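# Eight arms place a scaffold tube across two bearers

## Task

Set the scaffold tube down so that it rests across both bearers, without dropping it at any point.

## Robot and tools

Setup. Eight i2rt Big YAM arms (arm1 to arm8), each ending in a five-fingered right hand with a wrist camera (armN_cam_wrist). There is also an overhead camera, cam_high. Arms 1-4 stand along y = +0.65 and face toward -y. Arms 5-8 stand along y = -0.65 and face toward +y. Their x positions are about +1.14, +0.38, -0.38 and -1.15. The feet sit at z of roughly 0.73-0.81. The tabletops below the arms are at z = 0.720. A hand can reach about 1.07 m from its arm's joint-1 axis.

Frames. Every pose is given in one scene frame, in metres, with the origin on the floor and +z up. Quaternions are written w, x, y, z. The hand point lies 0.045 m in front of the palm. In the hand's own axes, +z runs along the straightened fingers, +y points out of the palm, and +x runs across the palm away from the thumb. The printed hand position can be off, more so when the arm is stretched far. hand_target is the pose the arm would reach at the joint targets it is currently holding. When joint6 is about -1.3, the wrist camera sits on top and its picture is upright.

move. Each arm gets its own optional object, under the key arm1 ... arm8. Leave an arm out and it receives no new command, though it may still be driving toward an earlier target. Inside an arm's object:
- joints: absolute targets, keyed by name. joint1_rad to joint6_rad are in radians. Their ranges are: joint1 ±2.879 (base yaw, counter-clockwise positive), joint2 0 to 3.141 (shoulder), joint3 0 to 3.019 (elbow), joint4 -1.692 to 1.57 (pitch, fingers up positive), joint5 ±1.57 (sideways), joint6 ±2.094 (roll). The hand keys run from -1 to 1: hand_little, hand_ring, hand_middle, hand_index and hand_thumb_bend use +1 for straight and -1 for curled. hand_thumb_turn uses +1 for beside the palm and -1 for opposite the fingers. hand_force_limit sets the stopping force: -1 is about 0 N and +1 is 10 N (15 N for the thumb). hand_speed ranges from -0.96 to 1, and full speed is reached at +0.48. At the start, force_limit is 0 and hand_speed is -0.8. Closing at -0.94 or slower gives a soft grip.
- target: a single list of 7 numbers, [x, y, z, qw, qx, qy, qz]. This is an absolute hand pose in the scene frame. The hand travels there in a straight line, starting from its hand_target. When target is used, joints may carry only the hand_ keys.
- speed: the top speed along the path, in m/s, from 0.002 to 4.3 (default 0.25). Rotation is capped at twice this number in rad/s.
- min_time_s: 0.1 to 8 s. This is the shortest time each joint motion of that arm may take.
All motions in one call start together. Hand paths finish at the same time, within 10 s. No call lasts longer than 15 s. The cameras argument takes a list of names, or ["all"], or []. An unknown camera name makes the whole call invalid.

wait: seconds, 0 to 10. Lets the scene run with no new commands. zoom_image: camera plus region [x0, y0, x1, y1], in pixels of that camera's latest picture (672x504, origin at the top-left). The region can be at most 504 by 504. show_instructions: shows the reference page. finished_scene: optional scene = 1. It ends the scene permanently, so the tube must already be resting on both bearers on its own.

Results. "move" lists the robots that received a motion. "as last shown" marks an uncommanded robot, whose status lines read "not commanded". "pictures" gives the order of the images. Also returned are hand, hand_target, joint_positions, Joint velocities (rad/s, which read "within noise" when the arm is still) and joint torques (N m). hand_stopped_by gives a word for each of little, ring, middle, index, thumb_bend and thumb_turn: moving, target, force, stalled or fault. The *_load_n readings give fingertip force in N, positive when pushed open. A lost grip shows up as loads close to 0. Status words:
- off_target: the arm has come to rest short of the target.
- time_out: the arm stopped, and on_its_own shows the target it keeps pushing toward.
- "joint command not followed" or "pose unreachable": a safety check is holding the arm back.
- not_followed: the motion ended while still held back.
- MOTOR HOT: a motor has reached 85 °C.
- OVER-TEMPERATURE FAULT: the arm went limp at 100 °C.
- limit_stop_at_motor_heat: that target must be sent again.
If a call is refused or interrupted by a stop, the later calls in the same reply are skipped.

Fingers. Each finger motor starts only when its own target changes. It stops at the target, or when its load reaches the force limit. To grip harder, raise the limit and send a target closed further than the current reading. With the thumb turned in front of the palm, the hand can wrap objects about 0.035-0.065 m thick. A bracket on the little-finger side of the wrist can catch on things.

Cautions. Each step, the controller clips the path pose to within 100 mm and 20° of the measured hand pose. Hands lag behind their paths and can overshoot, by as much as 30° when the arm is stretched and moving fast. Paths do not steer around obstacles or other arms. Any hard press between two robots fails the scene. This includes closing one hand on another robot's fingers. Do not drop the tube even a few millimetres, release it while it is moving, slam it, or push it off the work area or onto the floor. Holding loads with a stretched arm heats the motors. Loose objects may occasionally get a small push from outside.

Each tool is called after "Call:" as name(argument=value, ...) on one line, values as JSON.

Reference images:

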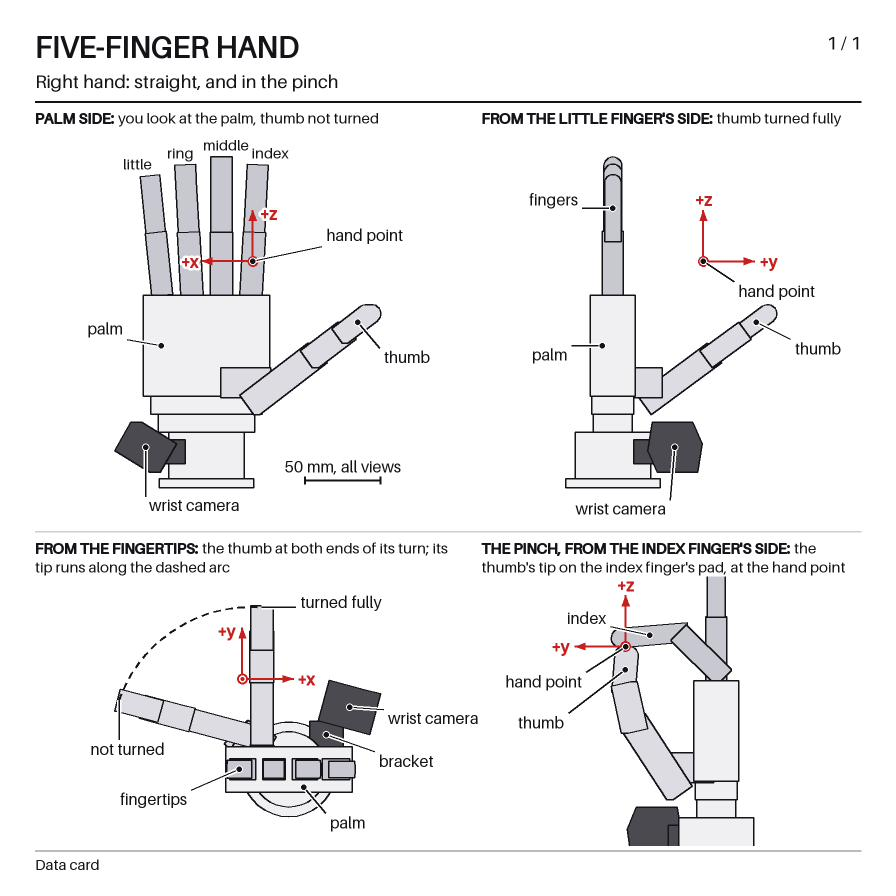

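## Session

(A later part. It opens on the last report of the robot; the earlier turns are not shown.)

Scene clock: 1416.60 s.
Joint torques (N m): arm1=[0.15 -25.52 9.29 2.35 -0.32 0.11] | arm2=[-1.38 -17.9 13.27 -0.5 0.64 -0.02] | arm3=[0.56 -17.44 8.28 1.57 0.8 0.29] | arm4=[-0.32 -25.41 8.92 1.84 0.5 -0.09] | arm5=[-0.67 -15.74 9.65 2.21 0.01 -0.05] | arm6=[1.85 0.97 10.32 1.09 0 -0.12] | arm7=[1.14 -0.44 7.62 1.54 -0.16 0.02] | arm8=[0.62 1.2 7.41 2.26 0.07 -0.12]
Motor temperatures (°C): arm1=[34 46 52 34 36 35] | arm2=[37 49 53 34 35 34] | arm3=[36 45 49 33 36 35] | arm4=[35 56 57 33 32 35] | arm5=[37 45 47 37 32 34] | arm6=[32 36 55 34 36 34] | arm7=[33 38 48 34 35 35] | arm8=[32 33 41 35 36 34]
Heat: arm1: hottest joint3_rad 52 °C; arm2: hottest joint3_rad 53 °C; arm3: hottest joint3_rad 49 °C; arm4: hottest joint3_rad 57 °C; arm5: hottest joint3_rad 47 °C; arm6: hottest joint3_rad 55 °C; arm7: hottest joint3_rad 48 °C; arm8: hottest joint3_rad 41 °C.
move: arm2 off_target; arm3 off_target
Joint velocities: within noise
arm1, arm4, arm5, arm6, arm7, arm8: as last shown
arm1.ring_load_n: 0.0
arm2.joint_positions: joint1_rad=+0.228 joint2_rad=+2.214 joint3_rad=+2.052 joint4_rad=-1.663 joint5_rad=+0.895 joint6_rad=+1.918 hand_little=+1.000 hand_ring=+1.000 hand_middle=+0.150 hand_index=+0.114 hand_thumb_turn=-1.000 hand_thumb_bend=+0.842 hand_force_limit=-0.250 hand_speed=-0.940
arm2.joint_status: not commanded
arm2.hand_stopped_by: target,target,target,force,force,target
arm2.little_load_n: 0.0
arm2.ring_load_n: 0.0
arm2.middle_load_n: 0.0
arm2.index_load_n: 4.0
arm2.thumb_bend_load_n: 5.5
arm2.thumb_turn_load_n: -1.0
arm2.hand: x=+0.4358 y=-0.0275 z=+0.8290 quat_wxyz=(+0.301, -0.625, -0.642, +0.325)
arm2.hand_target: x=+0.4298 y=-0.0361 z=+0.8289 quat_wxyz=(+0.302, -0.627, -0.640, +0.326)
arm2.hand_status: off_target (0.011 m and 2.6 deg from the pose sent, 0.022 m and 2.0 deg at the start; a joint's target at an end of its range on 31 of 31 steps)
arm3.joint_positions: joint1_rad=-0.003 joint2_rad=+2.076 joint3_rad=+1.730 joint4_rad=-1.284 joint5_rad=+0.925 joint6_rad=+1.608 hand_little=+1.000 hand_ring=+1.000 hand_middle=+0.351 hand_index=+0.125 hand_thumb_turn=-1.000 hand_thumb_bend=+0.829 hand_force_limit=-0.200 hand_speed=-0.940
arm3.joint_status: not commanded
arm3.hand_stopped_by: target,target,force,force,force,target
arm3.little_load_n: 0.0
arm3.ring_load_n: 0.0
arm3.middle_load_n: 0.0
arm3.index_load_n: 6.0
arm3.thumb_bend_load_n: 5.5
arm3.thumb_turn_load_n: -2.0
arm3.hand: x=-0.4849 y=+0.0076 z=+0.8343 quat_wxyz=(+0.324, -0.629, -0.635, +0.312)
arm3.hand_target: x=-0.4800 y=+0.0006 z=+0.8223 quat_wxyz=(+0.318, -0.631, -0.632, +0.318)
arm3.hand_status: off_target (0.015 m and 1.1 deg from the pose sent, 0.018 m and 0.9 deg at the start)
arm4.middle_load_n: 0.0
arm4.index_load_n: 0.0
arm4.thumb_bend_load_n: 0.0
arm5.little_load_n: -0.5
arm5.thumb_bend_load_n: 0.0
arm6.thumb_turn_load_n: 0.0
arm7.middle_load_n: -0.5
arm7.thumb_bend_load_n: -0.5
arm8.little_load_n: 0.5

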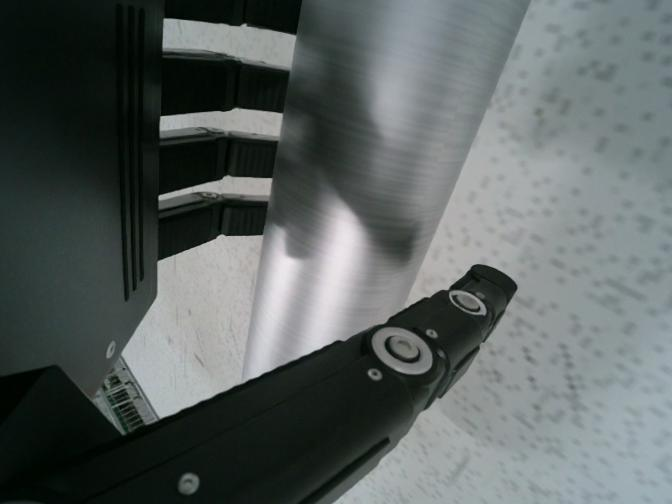

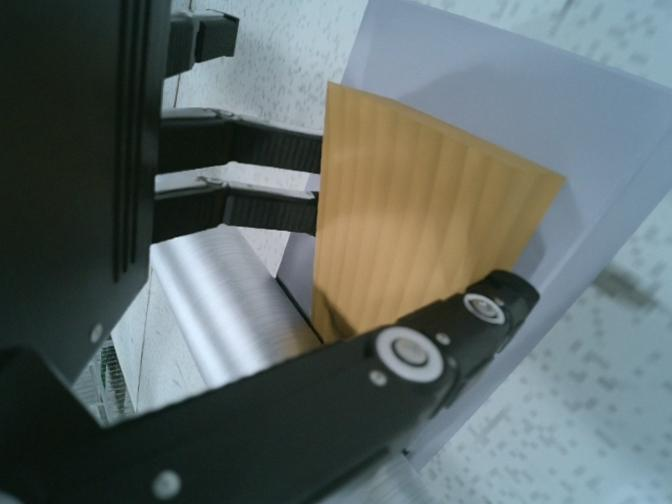

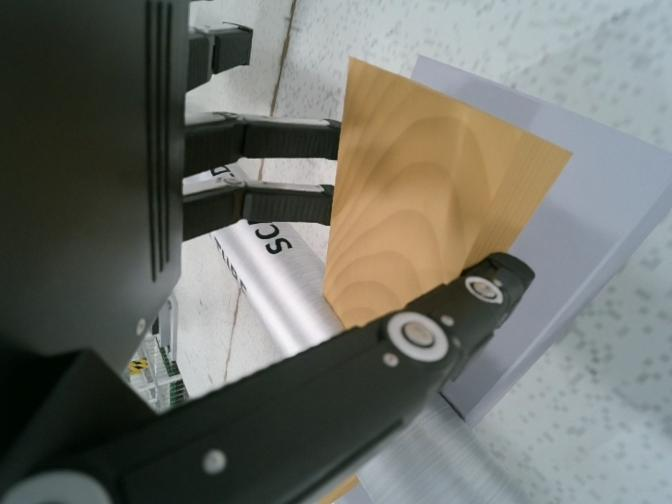

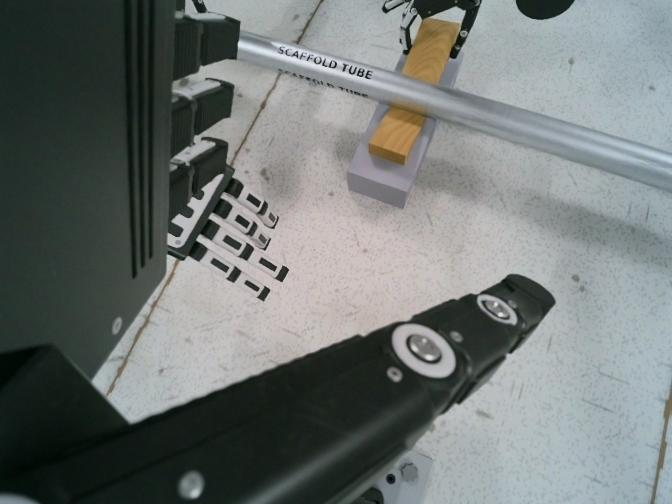

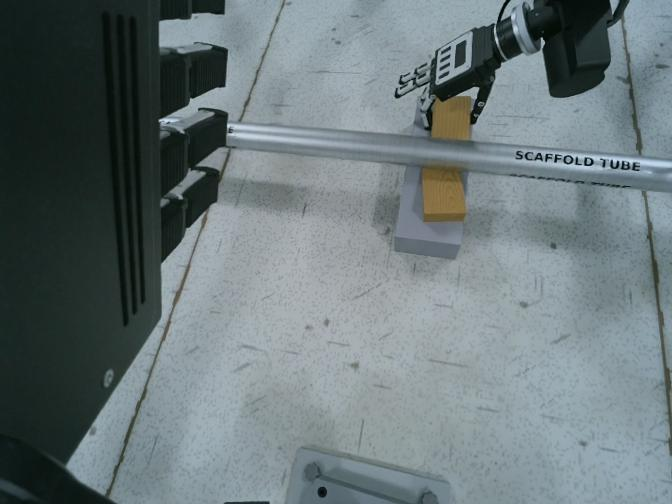

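Call:
move(arm3={"target": [-0.480, -0.025, 0.829, 0.3182, -0.6317, -0.6317, 0.3182], "speed": 0.04}, arm2={"target": [0.430, -0.045, 0.829, 0.3182, -0.6317, -0.6317, 0.3182], "speed": 0.04}, cameras=["arm1_cam_wrist", "arm2_cam_wrist", "arm3_cam_wrist", "arm6_cam_wrist", "arm7_cam_wrist"])

Call:
zoom_image(camera="arm7_cam_wrist", region=[370, 40, 510, 180])

Call:
zoom_image(camera="arm6_cam_wrist", region=[350, 0, 530, 130])

Scene clock: 1424.23 s.
Joint torques (N m): arm1=[0.15 -25.47 9.33 2.36 -0.35 0.1] | arm2=[-1.38 -18.02 13.46 -0.47 0.69 0.01] | arm3=[1.14 -18.02 13.41 0.44 0.78 0.29] | arm4=[-0.15 -25.05 8.81 1.84 0.55 -0.14] | arm5=[-1.26 -15.91 9.66 2.18 -0.01 -0.1] | arm6=[1.49 1.14 10.25 1.42 -0.04 -0.02] | arm7=[1.49 -0.21 7.73 1.44 -0.16 0.05] | arm8=[1.14 1.14 7.49 2.41 0.02 -0.1]
Motor temperatures (°C): arm1=[34 46 52 34 36 35] | arm2=[37 49 53 34 35 34] | arm3=[36 44 49 33 36 35] | arm4=[35 56 57 33 32 35] | arm5=[37 45 47 37 32 34] | arm6=[32 36 55 34 36 34] | arm7=[33 38 48 34 35 35] | arm8=[32 33 41 35 36 34]
Heat: arm1: hottest joint3_rad 52 °C; arm2: hottest joint3_rad 53 °C; arm3: hottest joint3_rad 49 °C; arm4: hottest joint3_rad 57 °C; arm5: hottest joint3_rad 47 °C; arm6: hottest joint3_rad 55 °C; arm7: hottest joint3_rad 48 °C; arm8: hottest joint3_rad 41 °C.
move: arm2 off_target; arm3 off_target
Joint velocities: within noise
arm1, arm4, arm5, arm6, arm7, arm8: as last shown
arm2.joint_positions: joint1_rad=+0.225 joint2_rad=+2.231 joint3_rad=+2.084 joint4_rad=-1.665 joint5_rad=+0.895 joint6_rad=+1.905 hand_little=+1.000 hand_ring=+1.000 hand_middle=+0.150 hand_index=+0.114 hand_thumb_turn=-1.000 hand_thumb_bend=+0.842 hand_force_limit=-0.250 hand_speed=-0.940
arm2.joint_status: not commanded
arm2.hand_stopped_by: target,target,target,force,force,target
arm2.little_load_n: 0.0
arm2.ring_load_n: 0.0
arm2.middle_load_n: 0.0
arm2.index_load_n: 4.0
arm2.thumb_bend_load_n: 6.0
arm2.thumb_turn_load_n: -1.5
arm2.hand: x=+0.4360 y=-0.0349 z=+0.8290 quat_wxyz=(+0.298, -0.625, -0.644, +0.326)
arm2.hand_target: x=+0.4296 y=-0.0440 z=+0.8286 quat_wxyz=(+0.299, -0.627, -0.641, +0.327)
arm2.hand_status: off_target (0.012 m and 2.9 deg from the pose sent, 0.018 m and 2.6 deg at the start; a joint's target at an end of its range on 43 of 43 steps)
arm3.joint_positions: joint1_rad=-0.003 joint2_rad=+2.130 joint3_rad=+1.780 joint4_rad=-1.313 joint5_rad=+0.925 joint6_rad=+1.607 hand_little=+1.000 hand_ring=+1.000 hand_middle=+0.351 hand_index=+0.125 hand_thumb_turn=-1.000 hand_thumb_bend=+0.829 hand_force_limit=-0.200 hand_speed=-0.940
arm3.joint_status: not commanded
arm3.hand_stopped_by: target,target,force,force,force,target
arm3.little_load_n: 0.0
arm3.ring_load_n: 0.0
arm3.middle_load_n: 0.0
arm3.index_load_n: 4.5
arm3.thumb_bend_load_n: 5.5
arm3.thumb_turn_load_n: -2.5
arm3.hand: x=-0.4848 y=+0.0006 z=+0.8185 quat_wxyz=(+0.335, -0.623, -0.640, +0.301)
arm3.hand_target: x=-0.4797 y=-0.0234 z=+0.8294 quat_wxyz=(+0.318, -0.631, -0.632, +0.318)
arm3.hand_status: off_target (0.028 m and 3.1 deg from the pose sent, 0.033 m and 1.1 deg at the start)
arm4.ring_load_n: -0.5
arm5.little_load_n: 0.0
arm7.middle_load_n: 0.0
arm7.thumb_bend_load_n: 0.0
arm8.little_load_n: 0.0

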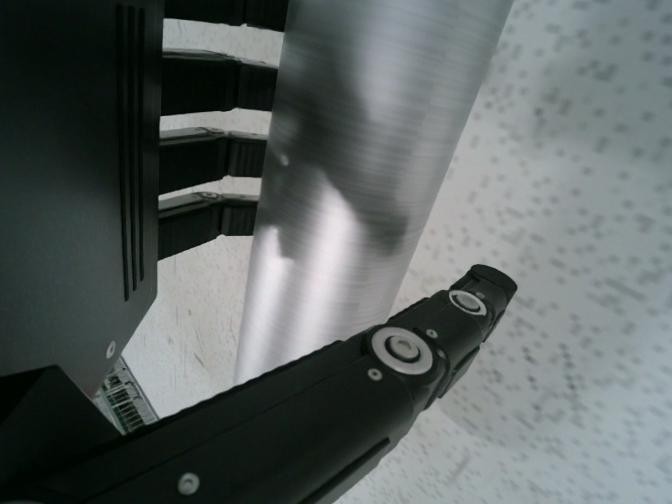

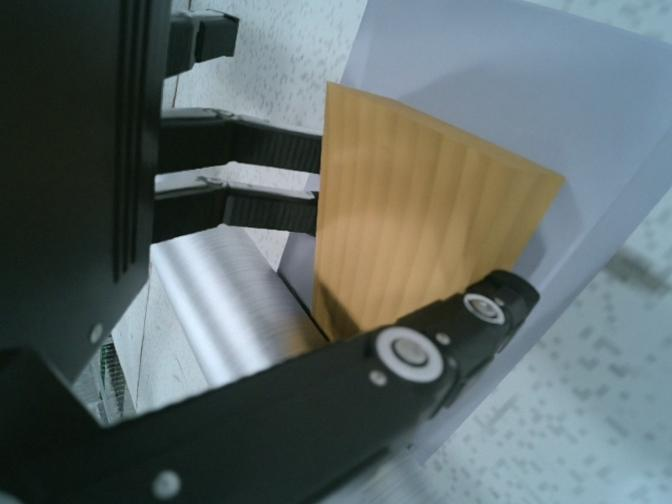

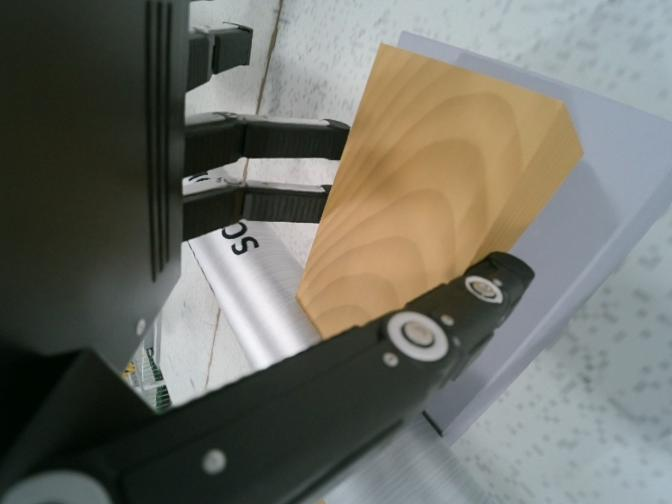

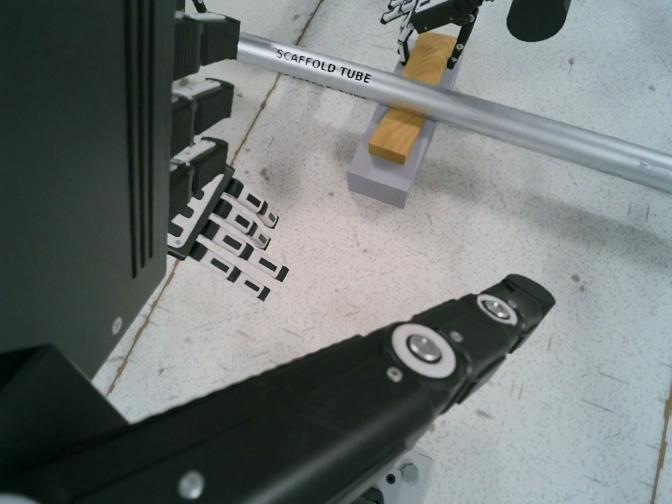

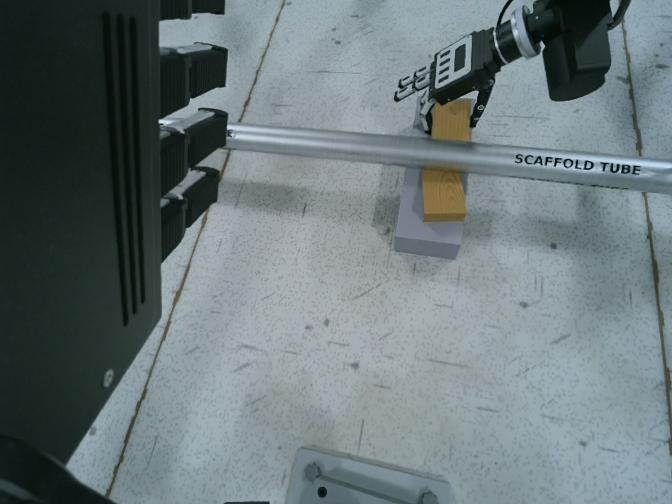

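Scaled by 3.600.

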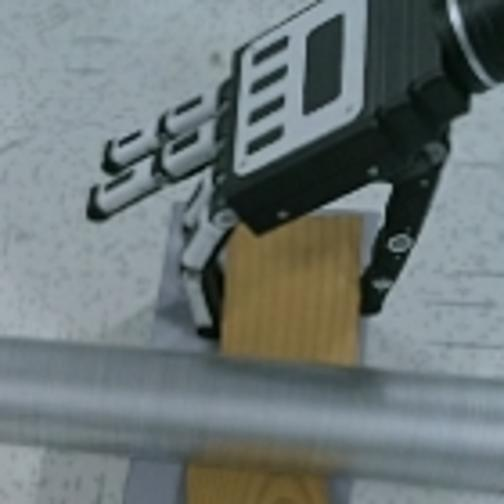

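Scaled by 2.800.

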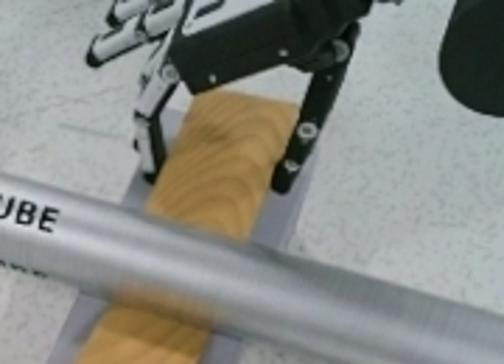

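Call:
zoom_image(camera="arm3_cam_wrist", region=[240, 20, 640, 460])

Call:
zoom_image(camera="arm6_cam_wrist", region=[370, 20, 480, 130])

Scaled by 1.145.

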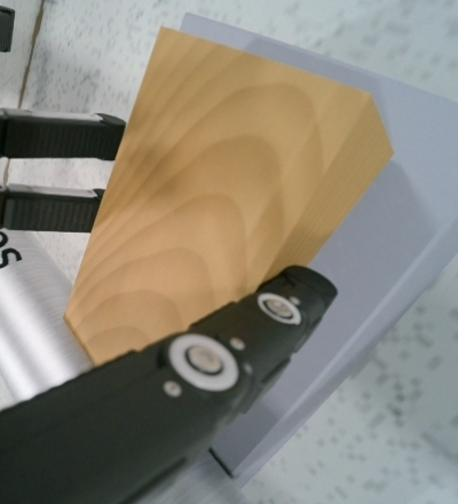

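Scaled by 4.582.

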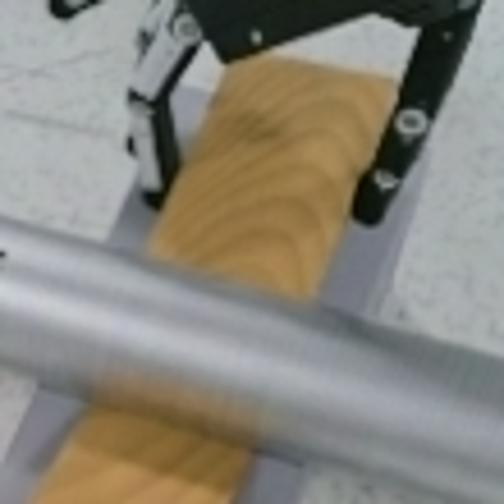

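Call:
move(arm3={"target": [-0.480, -0.040, 0.832, 0.3182, -0.6317, -0.6317, 0.3182], "speed": 0.04}, arm2={"target": [0.430, -0.053, 0.829, 0.3182, -0.6317, -0.6317, 0.3182], "speed": 0.04}, cameras=["arm1_cam_wrist", "arm2_cam_wrist", "arm3_cam_wrist", "arm6_cam_wrist", "arm7_cam_wrist"])

Call:
zoom_image(camera="arm7_cam_wrist", region=[370, 40, 510, 180])

Call:
zoom_image(camera="arm6_cam_wrist", region=[350, 0, 530, 130])

Scene clock: 1434.77 s.
Joint torques (N m): arm1=[0.26 -25.11 9.25 2.4 -0.33 0.1] | arm2=[-1.44 -18.2 13.57 -0.47 0.72 0.03] | arm3=[0.62 -19.08 13.93 0.49 0.82 0.29] | arm4=[-0.44 -26.17 8.94 1.94 0.49 -0.04] | arm5=[-0.91 -15.97 9.72 2.14 -0.01 -0.1] | arm6=[1.79 1.32 10.14 1.58 -0.07 -0.07] | arm7=[1.38 0.03 7.57 1.43 -0.15 0.01] | arm8=[0.56 1.08 7.46 2.39 0.05 -0.11]
Motor temperatures (°C): arm1=[34 46 52 34 36 35] | arm2=[37 49 54 34 35 34] | arm3=[36 45 51 33 36 35] | arm4=[35 56 57 33 32 35] | arm5=[37 45 47 37 32 34] | arm6=[32 36 55 34 36 34] | arm7=[33 38 48 34 35 35] | arm8=[32 33 41 35 36 34]
Heat: arm1: hottest joint3_rad 52 °C; arm2: hottest joint3_rad 54 °C; arm3: hottest joint3_rad 51 °C; arm4: hottest joint3_rad 57 °C; arm5: hottest joint3_rad 47 °C; arm6: hottest joint3_rad 55 °C; arm7: hottest joint3_rad 48 °C; arm8: hottest joint3_rad 41 °C.
move: arm2 off_target; arm3 off_target
Joint velocities: within noise
arm1, arm4: as last shown
arm2.joint_positions: joint1_rad=+0.222 joint2_rad=+2.250 joint3_rad=+2.117 joint4_rad=-1.675 joint5_rad=+0.895 joint6_rad=+1.893 hand_little=+1.000 hand_ring=+1.000 hand_middle=+0.150 hand_index=+0.114 hand_thumb_turn=-1.000 hand_thumb_bend=+0.842 hand_force_limit=-0.250 hand_speed=-0.940
arm2.joint_status: not commanded
arm2.hand_stopped_by: target,target,target,force,force,target
arm2.little_load_n: 0.0
arm2.ring_load_n: 0.0
arm2.middle_load_n: 0.0
arm2.index_load_n: 4.5
arm2.thumb_bend_load_n: 5.5
arm2.thumb_turn_load_n: -1.0
arm2.hand: x=+0.4362 y=-0.0405 z=+0.8290 quat_wxyz=(+0.299, -0.622, -0.646, +0.325)
arm2.hand_target: x=+0.4293 y=-0.0498 z=+0.8288 quat_wxyz=(+0.300, -0.625, -0.642, +0.327)
arm2.hand_status: off_target (0.014 m and 3.1 deg from the pose sent, 0.019 m and 2.9 deg at the start; a joint's target at an end of its range on 38 of 38 steps)
arm3.joint_positions: joint1_rad=-0.003 joint2_rad=+2.173 joint3_rad=+1.849 joint4_rad=-1.350 joint5_rad=+0.925 joint6_rad=+1.605 hand_little=+1.000 hand_ring=+1.000 hand_middle=+0.351 hand_index=+0.125 hand_thumb_turn=-1.000 hand_thumb_bend=+0.829 hand_force_limit=-0.200 hand_speed=-0.940
arm3.joint_status: not commanded
arm3.hand_stopped_by: target,target,force,force,force,target
arm3.little_load_n: 0.0
arm3.ring_load_n: 0.0
arm3.middle_load_n: 0.0
arm3.index_load_n: 4.0
arm3.thumb_bend_load_n: 5.0
arm3.thumb_turn_load_n: -2.5
arm3.hand: x=-0.4845 y=-0.0123 z=+0.8164 quat_wxyz=(+0.338, -0.620, -0.642, +0.297)
arm3.hand_target: x=-0.4798 y=-0.0379 z=+0.8326 quat_wxyz=(+0.318, -0.631, -0.632, +0.318)
arm3.hand_status: off_target (0.032 m and 3.8 deg from the pose sent, 0.043 m and 3.1 deg at the start)
arm4.ring_load_n: 0.0
arm5.joint_positions: joint1_rad=-1.090 joint2_rad=+1.543 joint3_rad=+1.389 joint4_rad=-0.582 joint5_rad=+0.417 joint6_rad=+0.331 hand_little=+1.000 hand_ring=+1.000 hand_middle=+0.400 hand_index=+0.400 hand_thumb_turn=-1.000 hand_thumb_bend=+0.990 hand_force_limit=-0.300 hand_speed=-0.500
arm5.joint_status: not commanded
arm5.hand_stopped_by: target,target,target,target,target,target
arm5.little_load_n: 0.0
arm5.ring_load_n: 0.0
arm5.middle_load_n: 0.0
arm5.index_load_n: 0.0
arm5.thumb_bend_load_n: 0.0
arm5.thumb_turn_load_n: 0.0
arm5.hand: x=-0.5861 y=-0.3747 z=+0.9877 quat_wxyz=(-0.305, +0.638, -0.635, +0.311)
arm5.hand_target: x=-0.5800 y=-0.3798 z=+1.0002 quat_wxyz=(-0.319, +0.631, -0.632, +0.318)
arm5.hand_status: not commanded
arm6.joint_positions: joint1_rad=+0.212 joint2_rad=+0.619 joint3_rad=+1.286 joint4_rad=-1.392 joint5_rad=-0.177 joint6_rad=-1.299 hand_little=+1.000 hand_ring=+1.000 hand_middle=+1.000 hand_index=+1.000 hand_thumb_turn=-1.000 hand_thumb_bend=+0.990 hand_force_limit=-0.600 hand_speed=-0.500
arm6.joint_status: not commanded
arm6.hand_stopped_by: target,target,target,target,target,target
arm6.little_load_n: 0.0
arm6.ring_load_n: 0.0
arm6.middle_load_n: 0.0
arm6.index_load_n: 0.0
arm6.thumb_bend_load_n: 0.0
arm6.thumb_turn_load_n: 0.0
arm6.hand: x=-0.4214 y=-0.4315 z=+1.1613 quat_wxyz=(-0.391, +0.626, +0.659, +0.143)
arm6.hand_target: x=-0.4222 y=-0.4362 z=+1.1787 quat_wxyz=(-0.402, +0.613, +0.663, +0.150)
arm6.hand_status: not commanded
arm7.joint_positions: joint1_rad=+0.107 joint2_rad=+0.617 joint3_rad=+1.327 joint4_rad=-1.407 joint5_rad=-0.191 joint6_rad=-1.323 hand_little=+1.000 hand_ring=+1.000 hand_middle=+1.000 hand_index=+1.000 hand_thumb_turn=+1.000 hand_thumb_bend=+1.000 hand_force_limit=+0.000 hand_speed=-0.800
arm7.joint_status: not commanded
arm7.hand_stopped_by: target,target,target,target,target,target
arm7.little_load_n: 0.0
arm7.ring_load_n: 0.0
arm7.middle_load_n: 0.0
arm7.index_load_n: 0.0
arm7.thumb_bend_load_n: 0.0
arm7.thumb_turn_load_n: -0.5
arm7.hand: x=+0.3786 y=-0.4257 z=+1.2011 quat_wxyz=(-0.391, +0.670, +0.605, +0.182)
arm7.hand_target: x=+0.3786 y=-0.4251 z=+1.2113 quat_wxyz=(-0.399, +0.665, +0.602, +0.189)
arm7.hand_status: not commanded
arm8.joint_positions: joint1_rad=+0.250 joint2_rad=+0.614 joint3_rad=+1.437 joint4_rad=-1.429 joint5_rad=-0.161 joint6_rad=-1.429 hand_little=+1.000 hand_ring=+1.000 hand_middle=+1.000 hand_index=+1.000 hand_thumb_turn=+1.000 hand_thumb_bend=+1.000 hand_force_limit=+0.000 hand_speed=-0.800
arm8.joint_status: not commanded
arm8.hand_stopped_by: target,target,target,target,target,target
arm8.little_load_n: 0.0
arm8.ring_load_n: 0.0
arm8.middle_load_n: 0.0
arm8.index_load_n: 0.0
arm8.thumb_bend_load_n: 0.0
arm8.thumb_turn_load_n: 0.0
arm8.hand: x=+1.1066 y=-0.4290 z=+1.2434 quat_wxyz=(-0.419, +0.562, +0.685, +0.199)
arm8.hand_target: x=+1.1068 y=-0.4298 z=+1.2514 quat_wxyz=(-0.426, +0.558, +0.682, +0.205)
arm8.hand_status: not commanded

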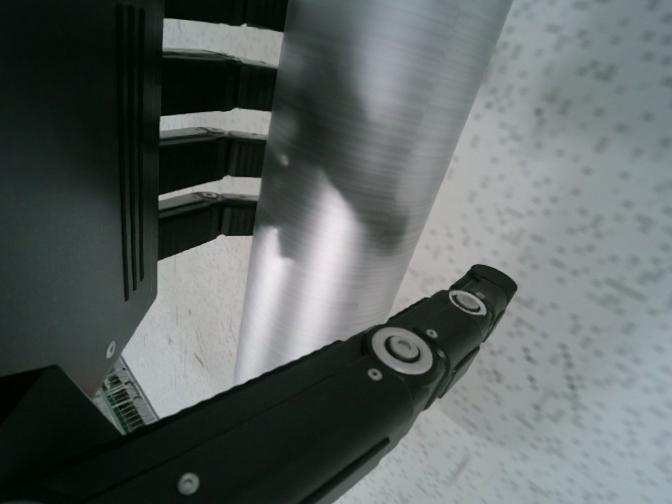

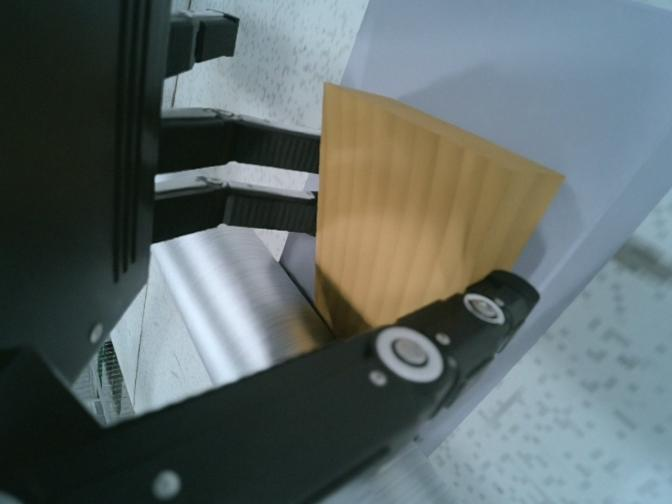

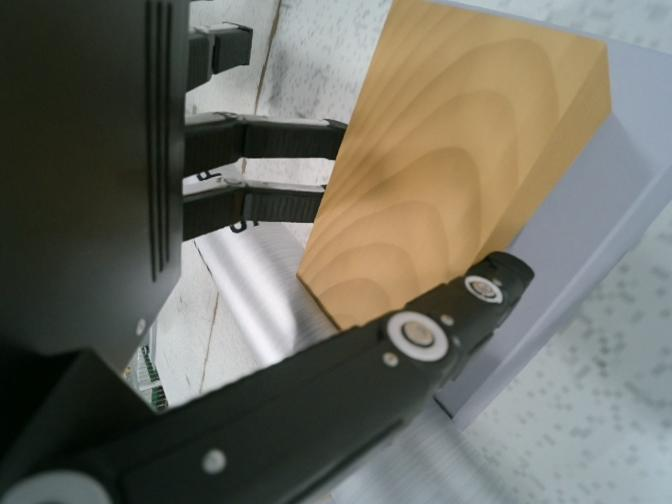

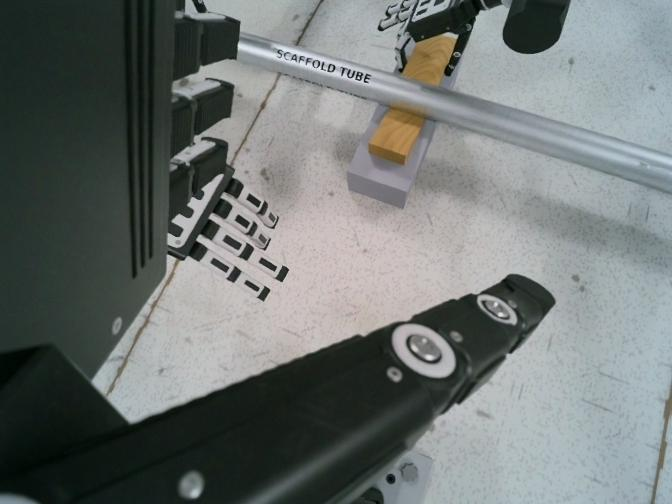

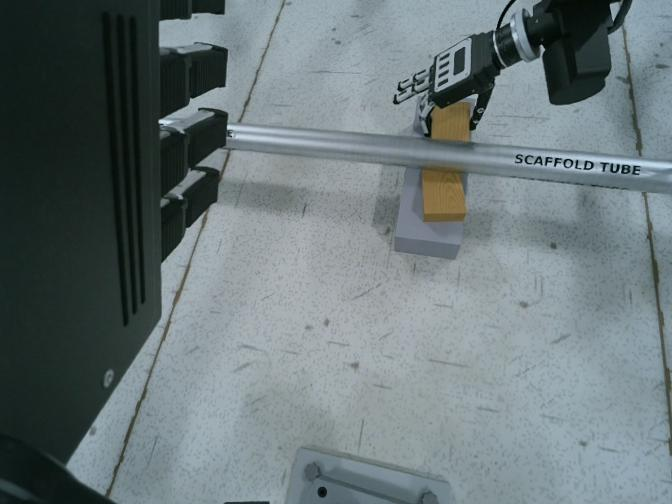

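Scaled by 3.600.

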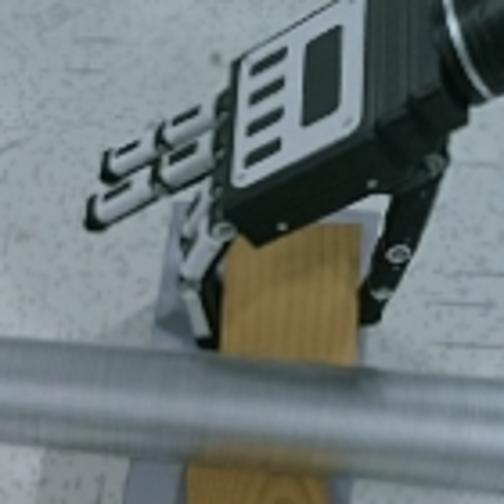

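Scaled by 2.800.

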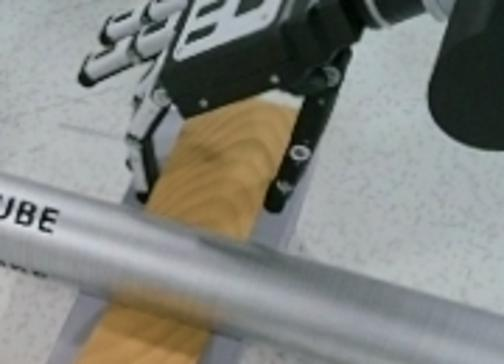

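Call:
zoom_image(camera="arm3_cam_wrist", region=[220, 200, 400, 350])

Call:
zoom_image(camera="arm2_cam_wrist", region=[220, 200, 400, 350])

Call:
zoom_image(camera="arm6_cam_wrist", region=[370, 20, 480, 130])

Scaled by 2.800.

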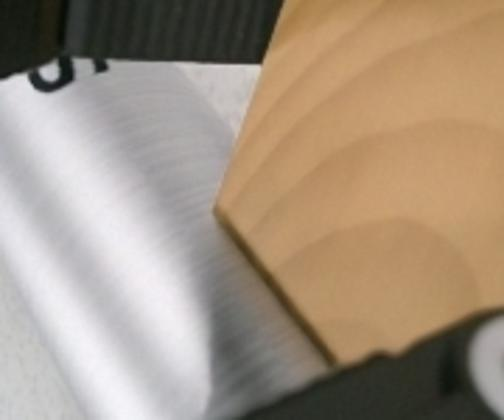

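Scaled by 2.800.

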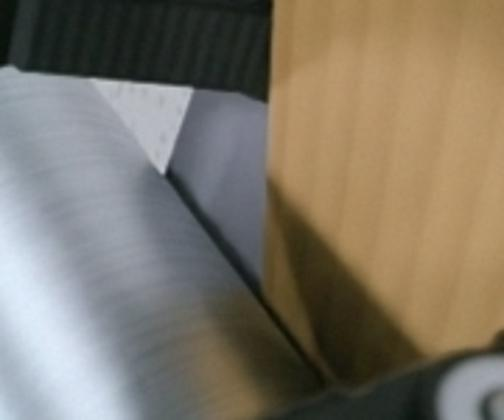

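Scaled by 4.582.

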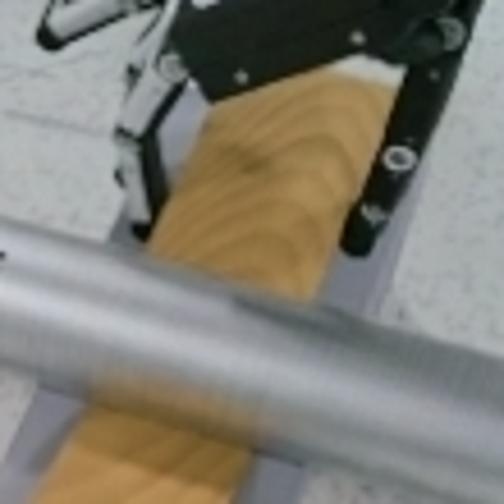

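Call:
move(arm3={"target": [-0.480, 0.025, 0.838, 0.3182, -0.6317, -0.6317, 0.3182], "speed": 0.04}, cameras=["arm1_cam_wrist", "arm3_cam_wrist", "arm6_cam_wrist"])

Call:
zoom_image(camera="arm6_cam_wrist", region=[350, 0, 530, 130])

Call:
zoom_image(camera="arm3_cam_wrist", region=[220, 160, 440, 350])

Scene clock: 1453.37 s.
Joint torques (N m): arm1=[0.26 -25.52 9.28 2.37 -0.33 0.11] | arm2=[-1.38 -18.2 13.57 -0.47 0.71 0.03] | arm3=[0.67 -18.73 6.9 1.22 0.8 0.28] | arm4=[-0.15 -25.7 9.07 1.98 0.48 -0.14] | arm5=[-0.73 -15.91 9.72 2.22 -0.02 -0.08] | arm6=[1.2 2.2 10.4 1.13 0.01 -0.07] | arm7=[1.67 0.21 7.64 1.39 -0.17 0.02] | arm8=[0.73 0.97 7.38 2.45 0.03 -0.11]
Motor temperatures (°C): arm1=[34 46 52 34 36 35] | arm2=[37 49 54 34 35 34] | arm3=[36 45 51 33 36 35] | arm4=[35 56 57 33 32 35] | arm5=[37 45 47 37 32 34] | arm6=[32 36 55 34 36 34] | arm7=[33 38 48 34 35 35] | arm8=[32 33 41 35 36 34]
Heat: arm1: hottest joint3_rad 52 °C; arm2: hottest joint3_rad 54 °C; arm3: hottest joint3_rad 51 °C; arm4: hottest joint3_rad 57 °C; arm5: hottest joint3_rad 47 °C; arm6: hottest joint3_rad 55 °C; arm7: hottest joint3_rad 48 °C; arm8: hottest joint3_rad 41 °C.
move: arm3 done
Joint velocities: within noise
arm1, arm2, arm4, arm5, arm6, arm7, arm8: as last shown
arm1.thumb_bend_load_n: -0.5
arm2.index_load_n: 4.0
arm2.thumb_bend_load_n: 6.0
arm2.hand_target: x=+0.4293 y=-0.0498 z=+0.8289 quat_wxyz=(+0.300, -0.625, -0.642, +0.327)
arm3.joint_positions: joint1_rad=-0.003 joint2_rad=+2.028 joint3_rad=+1.662 joint4_rad=-1.264 joint5_rad=+0.925 joint6_rad=+1.616 hand_little=+1.000 hand_ring=+1.000 hand_middle=+0.351 hand_index=+0.125 hand_thumb_turn=-1.000 hand_thumb_bend=+0.829 hand_force_limit=-0.200 hand_speed=-0.940
arm3.joint_status: not commanded
arm3.hand_stopped_by: target,target,force,force,force,target
arm3.little_load_n: 0.0
arm3.ring_load_n: 0.0
arm3.middle_load_n: 0.0
arm3.index_load_n: 3.5
arm3.thumb_bend_load_n: 4.0
arm3.thumb_turn_load_n: -0.5
arm3.hand: x=-0.4854 y=+0.0247 z=+0.8383 quat_wxyz=(+0.323, -0.631, -0.632, +0.313)
arm3.hand_target: x=-0.4801 y=+0.0244 z=+0.8382 quat_wxyz=(+0.317, -0.633, -0.630, +0.319)
arm3.hand_status: done (0.005 m and 0.8 deg from the pose sent, 0.043 m and 3.8 deg at the start)
arm7.thumb_turn_load_n: 0.0

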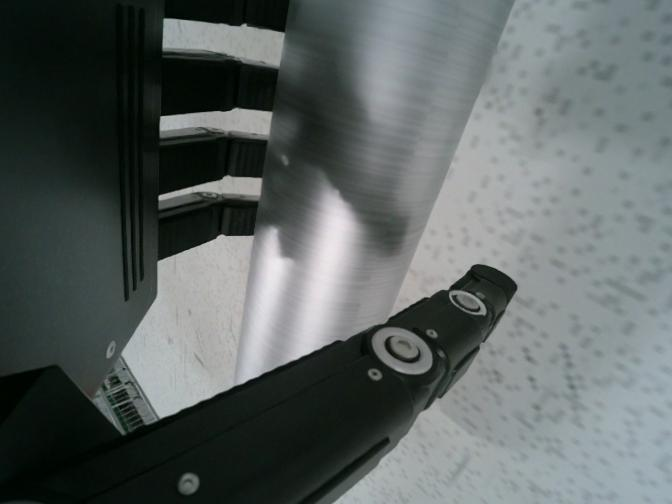

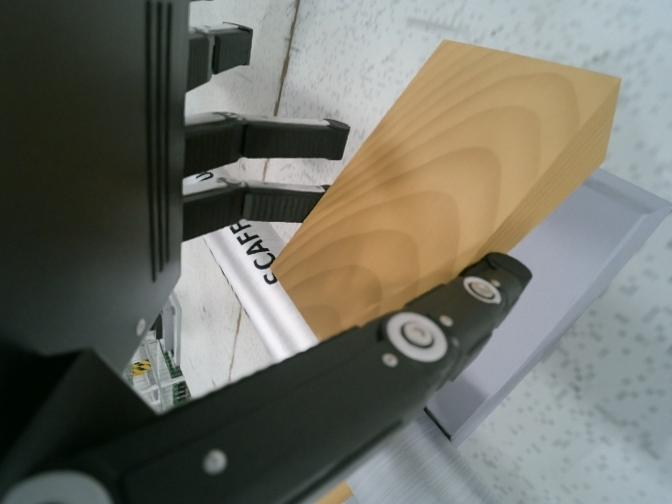

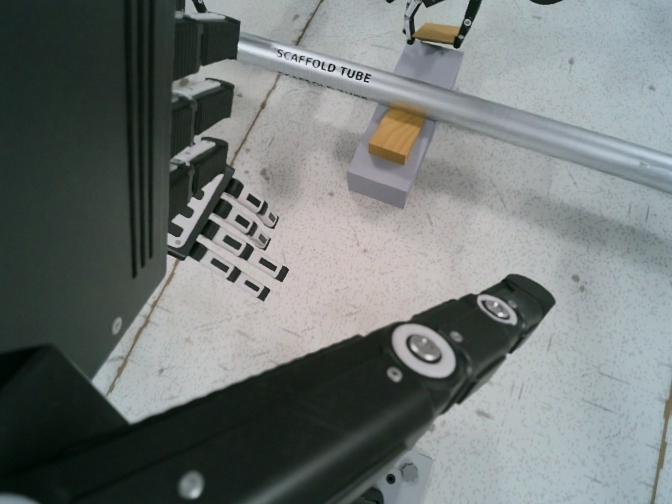

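Scaled by 2.800.

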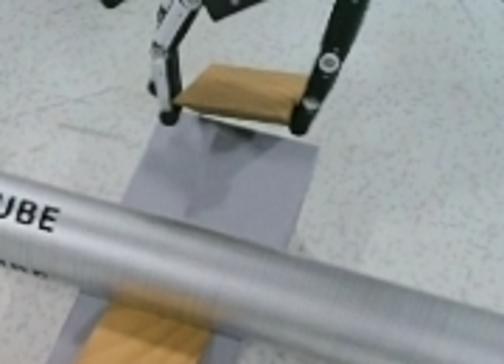

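Scaled by 2.291.

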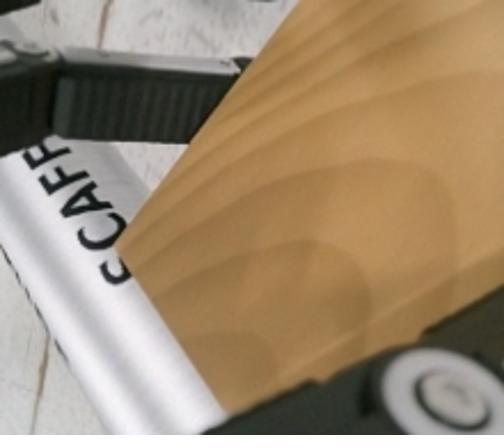

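Call:
move(arm3={"joints": {"hand_index": 0.04, "hand_thumb_bend": 0.78, "hand_speed": -0.95, "hand_force_limit": -0.2}}, cameras=["arm3_cam_wrist", "arm6_cam_wrist"])

Call:
zoom_image(camera="arm6_cam_wrist", region=[390, 0, 500, 80])

Scene clock: 1459.60 s.
Joint torques (N m): arm1=[0.03 -25.41 9.29 2.4 -0.32 0.1] | arm2=[-1.38 -18.2 13.57 -0.47 0.72 0.04] | arm3=[0.56 -19.14 6.94 1.09 0.77 0.3] | arm4=[-1.08 -25.47 8.99 1.87 0.53 -0.11] | arm5=[-0.56 -15.79 9.76 2.18 0.01 -0.1] | arm6=[0.73 0.85 10.28 1.26 -0.03 -0.07] | arm7=[1.38 -0.21 7.62 1.52 -0.17 -0.01] | arm8=[0.56 0.91 7.43 2.44 0.02 -0.12]
Motor temperatures (°C): arm1=[34 46 52 34 36 35] | arm2=[37 49 54 34 35 34] | arm3=[36 45 50 33 36 35] | arm4=[35 56 57 33 32 35] | arm5=[37 45 47 37 32 34] | arm6=[32 36 55 34 36 34] | arm7=[33 38 48 34 35 35] | arm8=[32 33 41 35 36 34]
Heat: arm1: hottest joint3_rad 52 °C; arm2: hottest joint3_rad 54 °C; arm3: hottest joint3_rad 50 °C; arm4: hottest joint3_rad 57 °C; arm5: hottest joint3_rad 47 °C; arm6: hottest joint3_rad 55 °C; arm7: hottest joint3_rad 48 °C; arm8: hottest joint3_rad 41 °C.
move: arm3 off_target
Joint velocities: within noise
arm1.joint_positions: joint1_rad=-0.328 joint2_rad=+2.190 joint3_rad=+1.770 joint4_rad=-0.339 joint5_rad=-0.271 joint6_rad=-0.196 hand_little=+0.240 hand_ring=+0.240 hand_middle=+0.240 hand_index=+0.240 hand_thumb_turn=-1.000 hand_thumb_bend=+0.840 hand_force_limit=+0.100 hand_speed=-0.920
arm1.joint_status: not commanded
arm1.hand_stopped_by: target,target,target,target,target,target
arm1.little_load_n: 0.0
arm1.ring_load_n: 0.0
arm1.middle_load_n: 0.0
arm1.index_load_n: 0.0
arm1.thumb_bend_load_n: 0.0
arm1.thumb_turn_load_n: 0.0
arm1.hand: x=+0.9361 y=-0.1099 z=+0.8242 quat_wxyz=(-0.017, -0.015, -0.914, +0.405)
arm1.hand_target: x=+0.9372 y=-0.1182 z=+0.8395 quat_wxyz=(-0.017, -0.015, -0.908, +0.418)
arm1.hand_status: not commanded
arm2, arm5, arm6, arm7, arm8: as last shown
arm2.thumb_bend_load_n: 5.5
arm3.joint_positions: joint1_rad=-0.003 joint2_rad=+2.028 joint3_rad=+1.662 joint4_rad=-1.264 joint5_rad=+0.925 joint6_rad=+1.616 hand_little=+1.000 hand_ring=+1.000 hand_middle=+0.351 hand_index=+0.122 hand_thumb_turn=-1.000 hand_thumb_bend=+0.815 hand_force_limit=-0.200 hand_speed=-0.950
arm3.joint_status: hand_index off_target (ended at +0.122, target +0.040); hand_thumb_bend off_target (ended at +0.815, target +0.780); the others done
arm3.hand_stopped_by: target,target,force,force,force,target
arm3.little_load_n: 0.0
arm3.ring_load_n: 0.0
arm3.middle_load_n: 0.0
arm3.index_load_n: 6.0
arm3.thumb_bend_load_n: 6.0
arm3.thumb_turn_load_n: -1.0
arm3.hand: x=-0.4854 y=+0.0247 z=+0.8383 quat_wxyz=(+0.323, -0.631, -0.632, +0.313)
arm3.hand_target: x=-0.4802 y=+0.0244 z=+0.8382 quat_wxyz=(+0.317, -0.633, -0.630, +0.319)
arm3.hand_status: not commanded
arm4.joint_positions: joint1_rad=+0.380 joint2_rad=+2.057 joint3_rad=+1.666 joint4_rad=-0.436 joint5_rad=+0.349 joint6_rad=+0.261 hand_little=+0.240 hand_ring=+0.240 hand_middle=+0.240 hand_index=+0.240 hand_thumb_turn=-1.000 hand_thumb_bend=+0.840 hand_force_limit=+0.100 hand_speed=-0.920
arm4.joint_status: not commanded
arm4.hand_stopped_by: target,target,target,target,target,target
arm4.little_load_n: 0.0
arm4.ring_load_n: 0.0
arm4.middle_load_n: 0.0
arm4.index_load_n: 0.0
arm4.thumb_bend_load_n: 0.0
arm4.thumb_turn_load_n: 0.0
arm4.hand: x=-0.8843 y=-0.0621 z=+0.8301 quat_wxyz=(+0.042, -0.003, -0.919, +0.391)
arm4.hand_target: x=-0.8861 y=-0.0729 z=+0.8478 quat_wxyz=(+0.040, -0.010, -0.912, +0.407)
arm4.hand_status: not commanded

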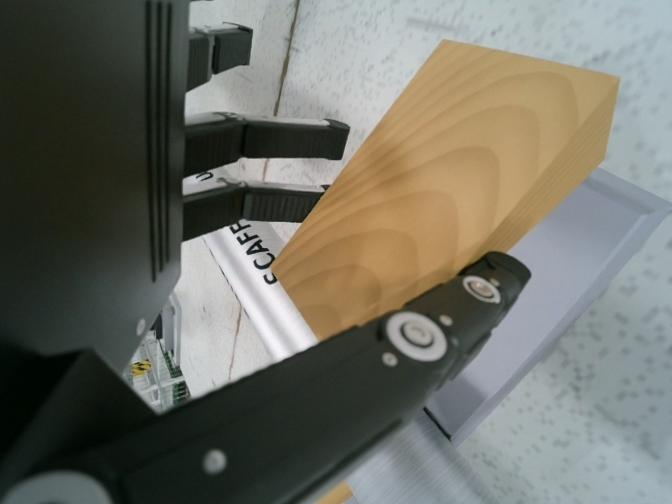

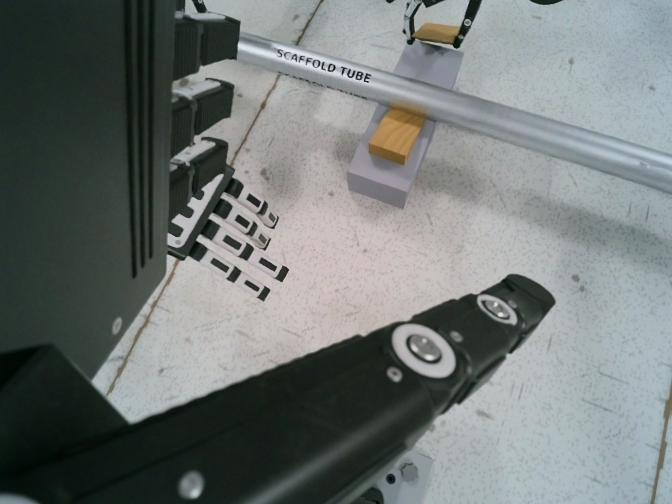

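Scaled by 4.582.

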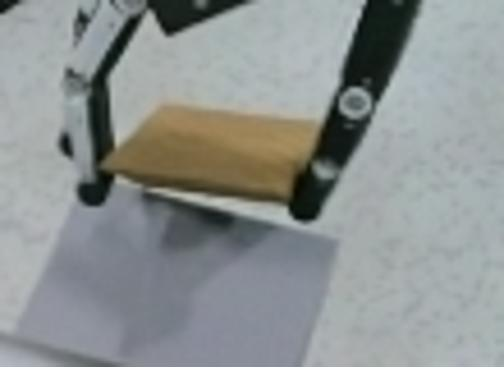

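Call:
move(arm3={"target": [-0.480, 0.025, 0.895, 0.3182, -0.6317, -0.6317, 0.3182], "speed": 0.06}, cameras=["arm3_cam_wrist", "arm6_cam_wrist"])

Call:
zoom_image(camera="arm6_cam_wrist", region=[350, 0, 530, 130])

Scene clock: 1474.30 s.
Joint torques (N m): arm1=[0.21 -25.47 9.37 2.26 -0.32 0.09] | arm2=[-1.38 -18.2 13.57 -0.47 0.72 0.04] | arm3=[0.91 -18.37 12.25 -0.08 0.79 0.16] | arm4=[-0.44 -25.93 9.02 1.83 0.48 -0.19] | arm5=[-0.97 -15.68 9.66 2.18 0 -0.06] | arm6=[1.44 1.03 10.39 1.36 -0.09 -0.04] | arm7=[0.79 -0.26 7.73 1.43 -0.16 0.02] | arm8=[0.79 0.97 7.56 2.35 0.02 -0.11]
Motor temperatures (°C): arm1=[34 46 52 34 36 35] | arm2=[37 50 55 34 35 34] | arm3=[36 45 50 33 36 35] | arm4=[35 56 57 33 32 35] | arm5=[37 45 47 37 32 34] | arm6=[32 36 55 34 36 34] | arm7=[33 38 48 34 35 35] | arm8=[32 33 41 35 36 34]
Heat: arm1: hottest joint3_rad 52 °C; arm2: hottest joint3_rad 55 °C; arm3: hottest joint3_rad 50 °C; arm4: hottest joint3_rad 57 °C; arm5: hottest joint3_rad 47 °C; arm6: hottest joint3_rad 55 °C; arm7: hottest joint3_rad 48 °C; arm8: hottest joint3_rad 41 °C.
move: arm3 off_target
Joint velocities: within noise
arm1, arm2, arm4, arm5, arm6, arm7, arm8: as last shown
arm3.joint_positions: joint1_rad=-0.003 joint2_rad=+1.975 joint3_rad=+1.676 joint4_rad=-1.360 joint5_rad=+0.925 joint6_rad=+1.616 hand_little=+1.000 hand_ring=+1.000 hand_middle=+0.351 hand_index=+0.122 hand_thumb_turn=-1.000 hand_thumb_bend=+0.815 hand_force_limit=-0.200 hand_speed=-0.950
arm3.joint_status: not commanded
arm3.hand_stopped_by: target,target,force,force,force,target
arm3.little_load_n: 0.0
arm3.ring_load_n: 0.0
arm3.middle_load_n: 0.0
arm3.index_load_n: 5.5
arm3.thumb_bend_load_n: 5.5
arm3.thumb_turn_load_n: 0.0
arm3.hand: x=-0.4855 y=+0.0403 z=+0.8737 quat_wxyz=(+0.332, -0.626, -0.637, +0.304)
arm3.hand_target: x=-0.4800 y=+0.0261 z=+0.8951 quat_wxyz=(+0.318, -0.631, -0.632, +0.318)
arm3.hand_status: off_target (0.027 m and 2.5 deg from the pose sent, 0.057 m and 0.8 deg at the start)
arm6.thumb_turn_load_n: 0.5

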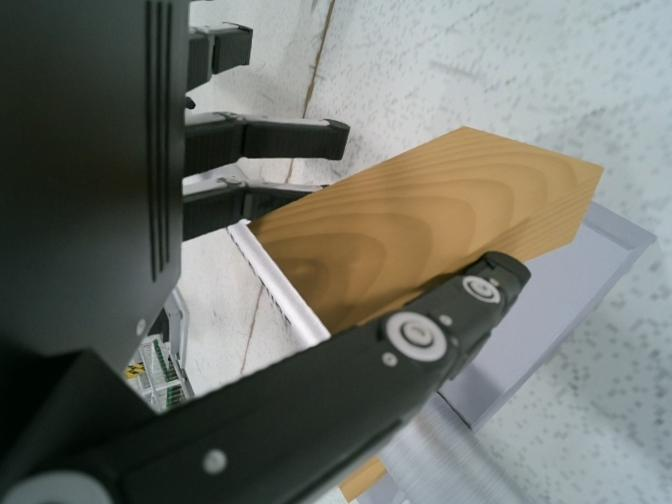

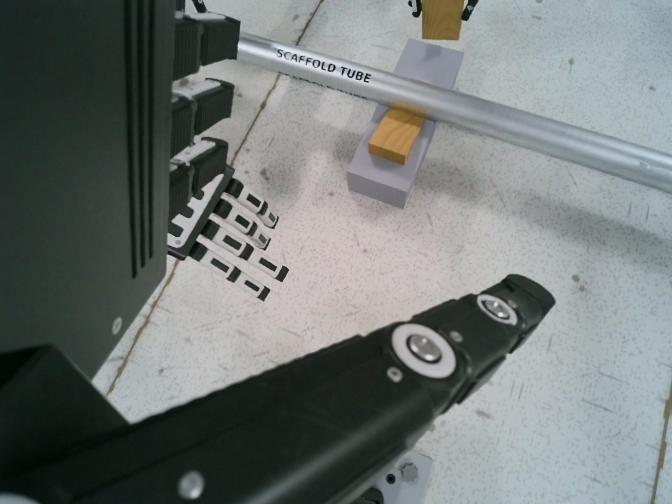

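Scaled by 2.800.

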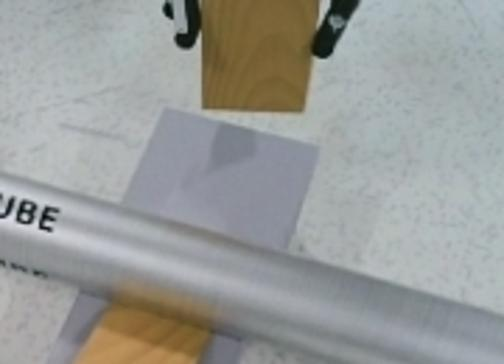

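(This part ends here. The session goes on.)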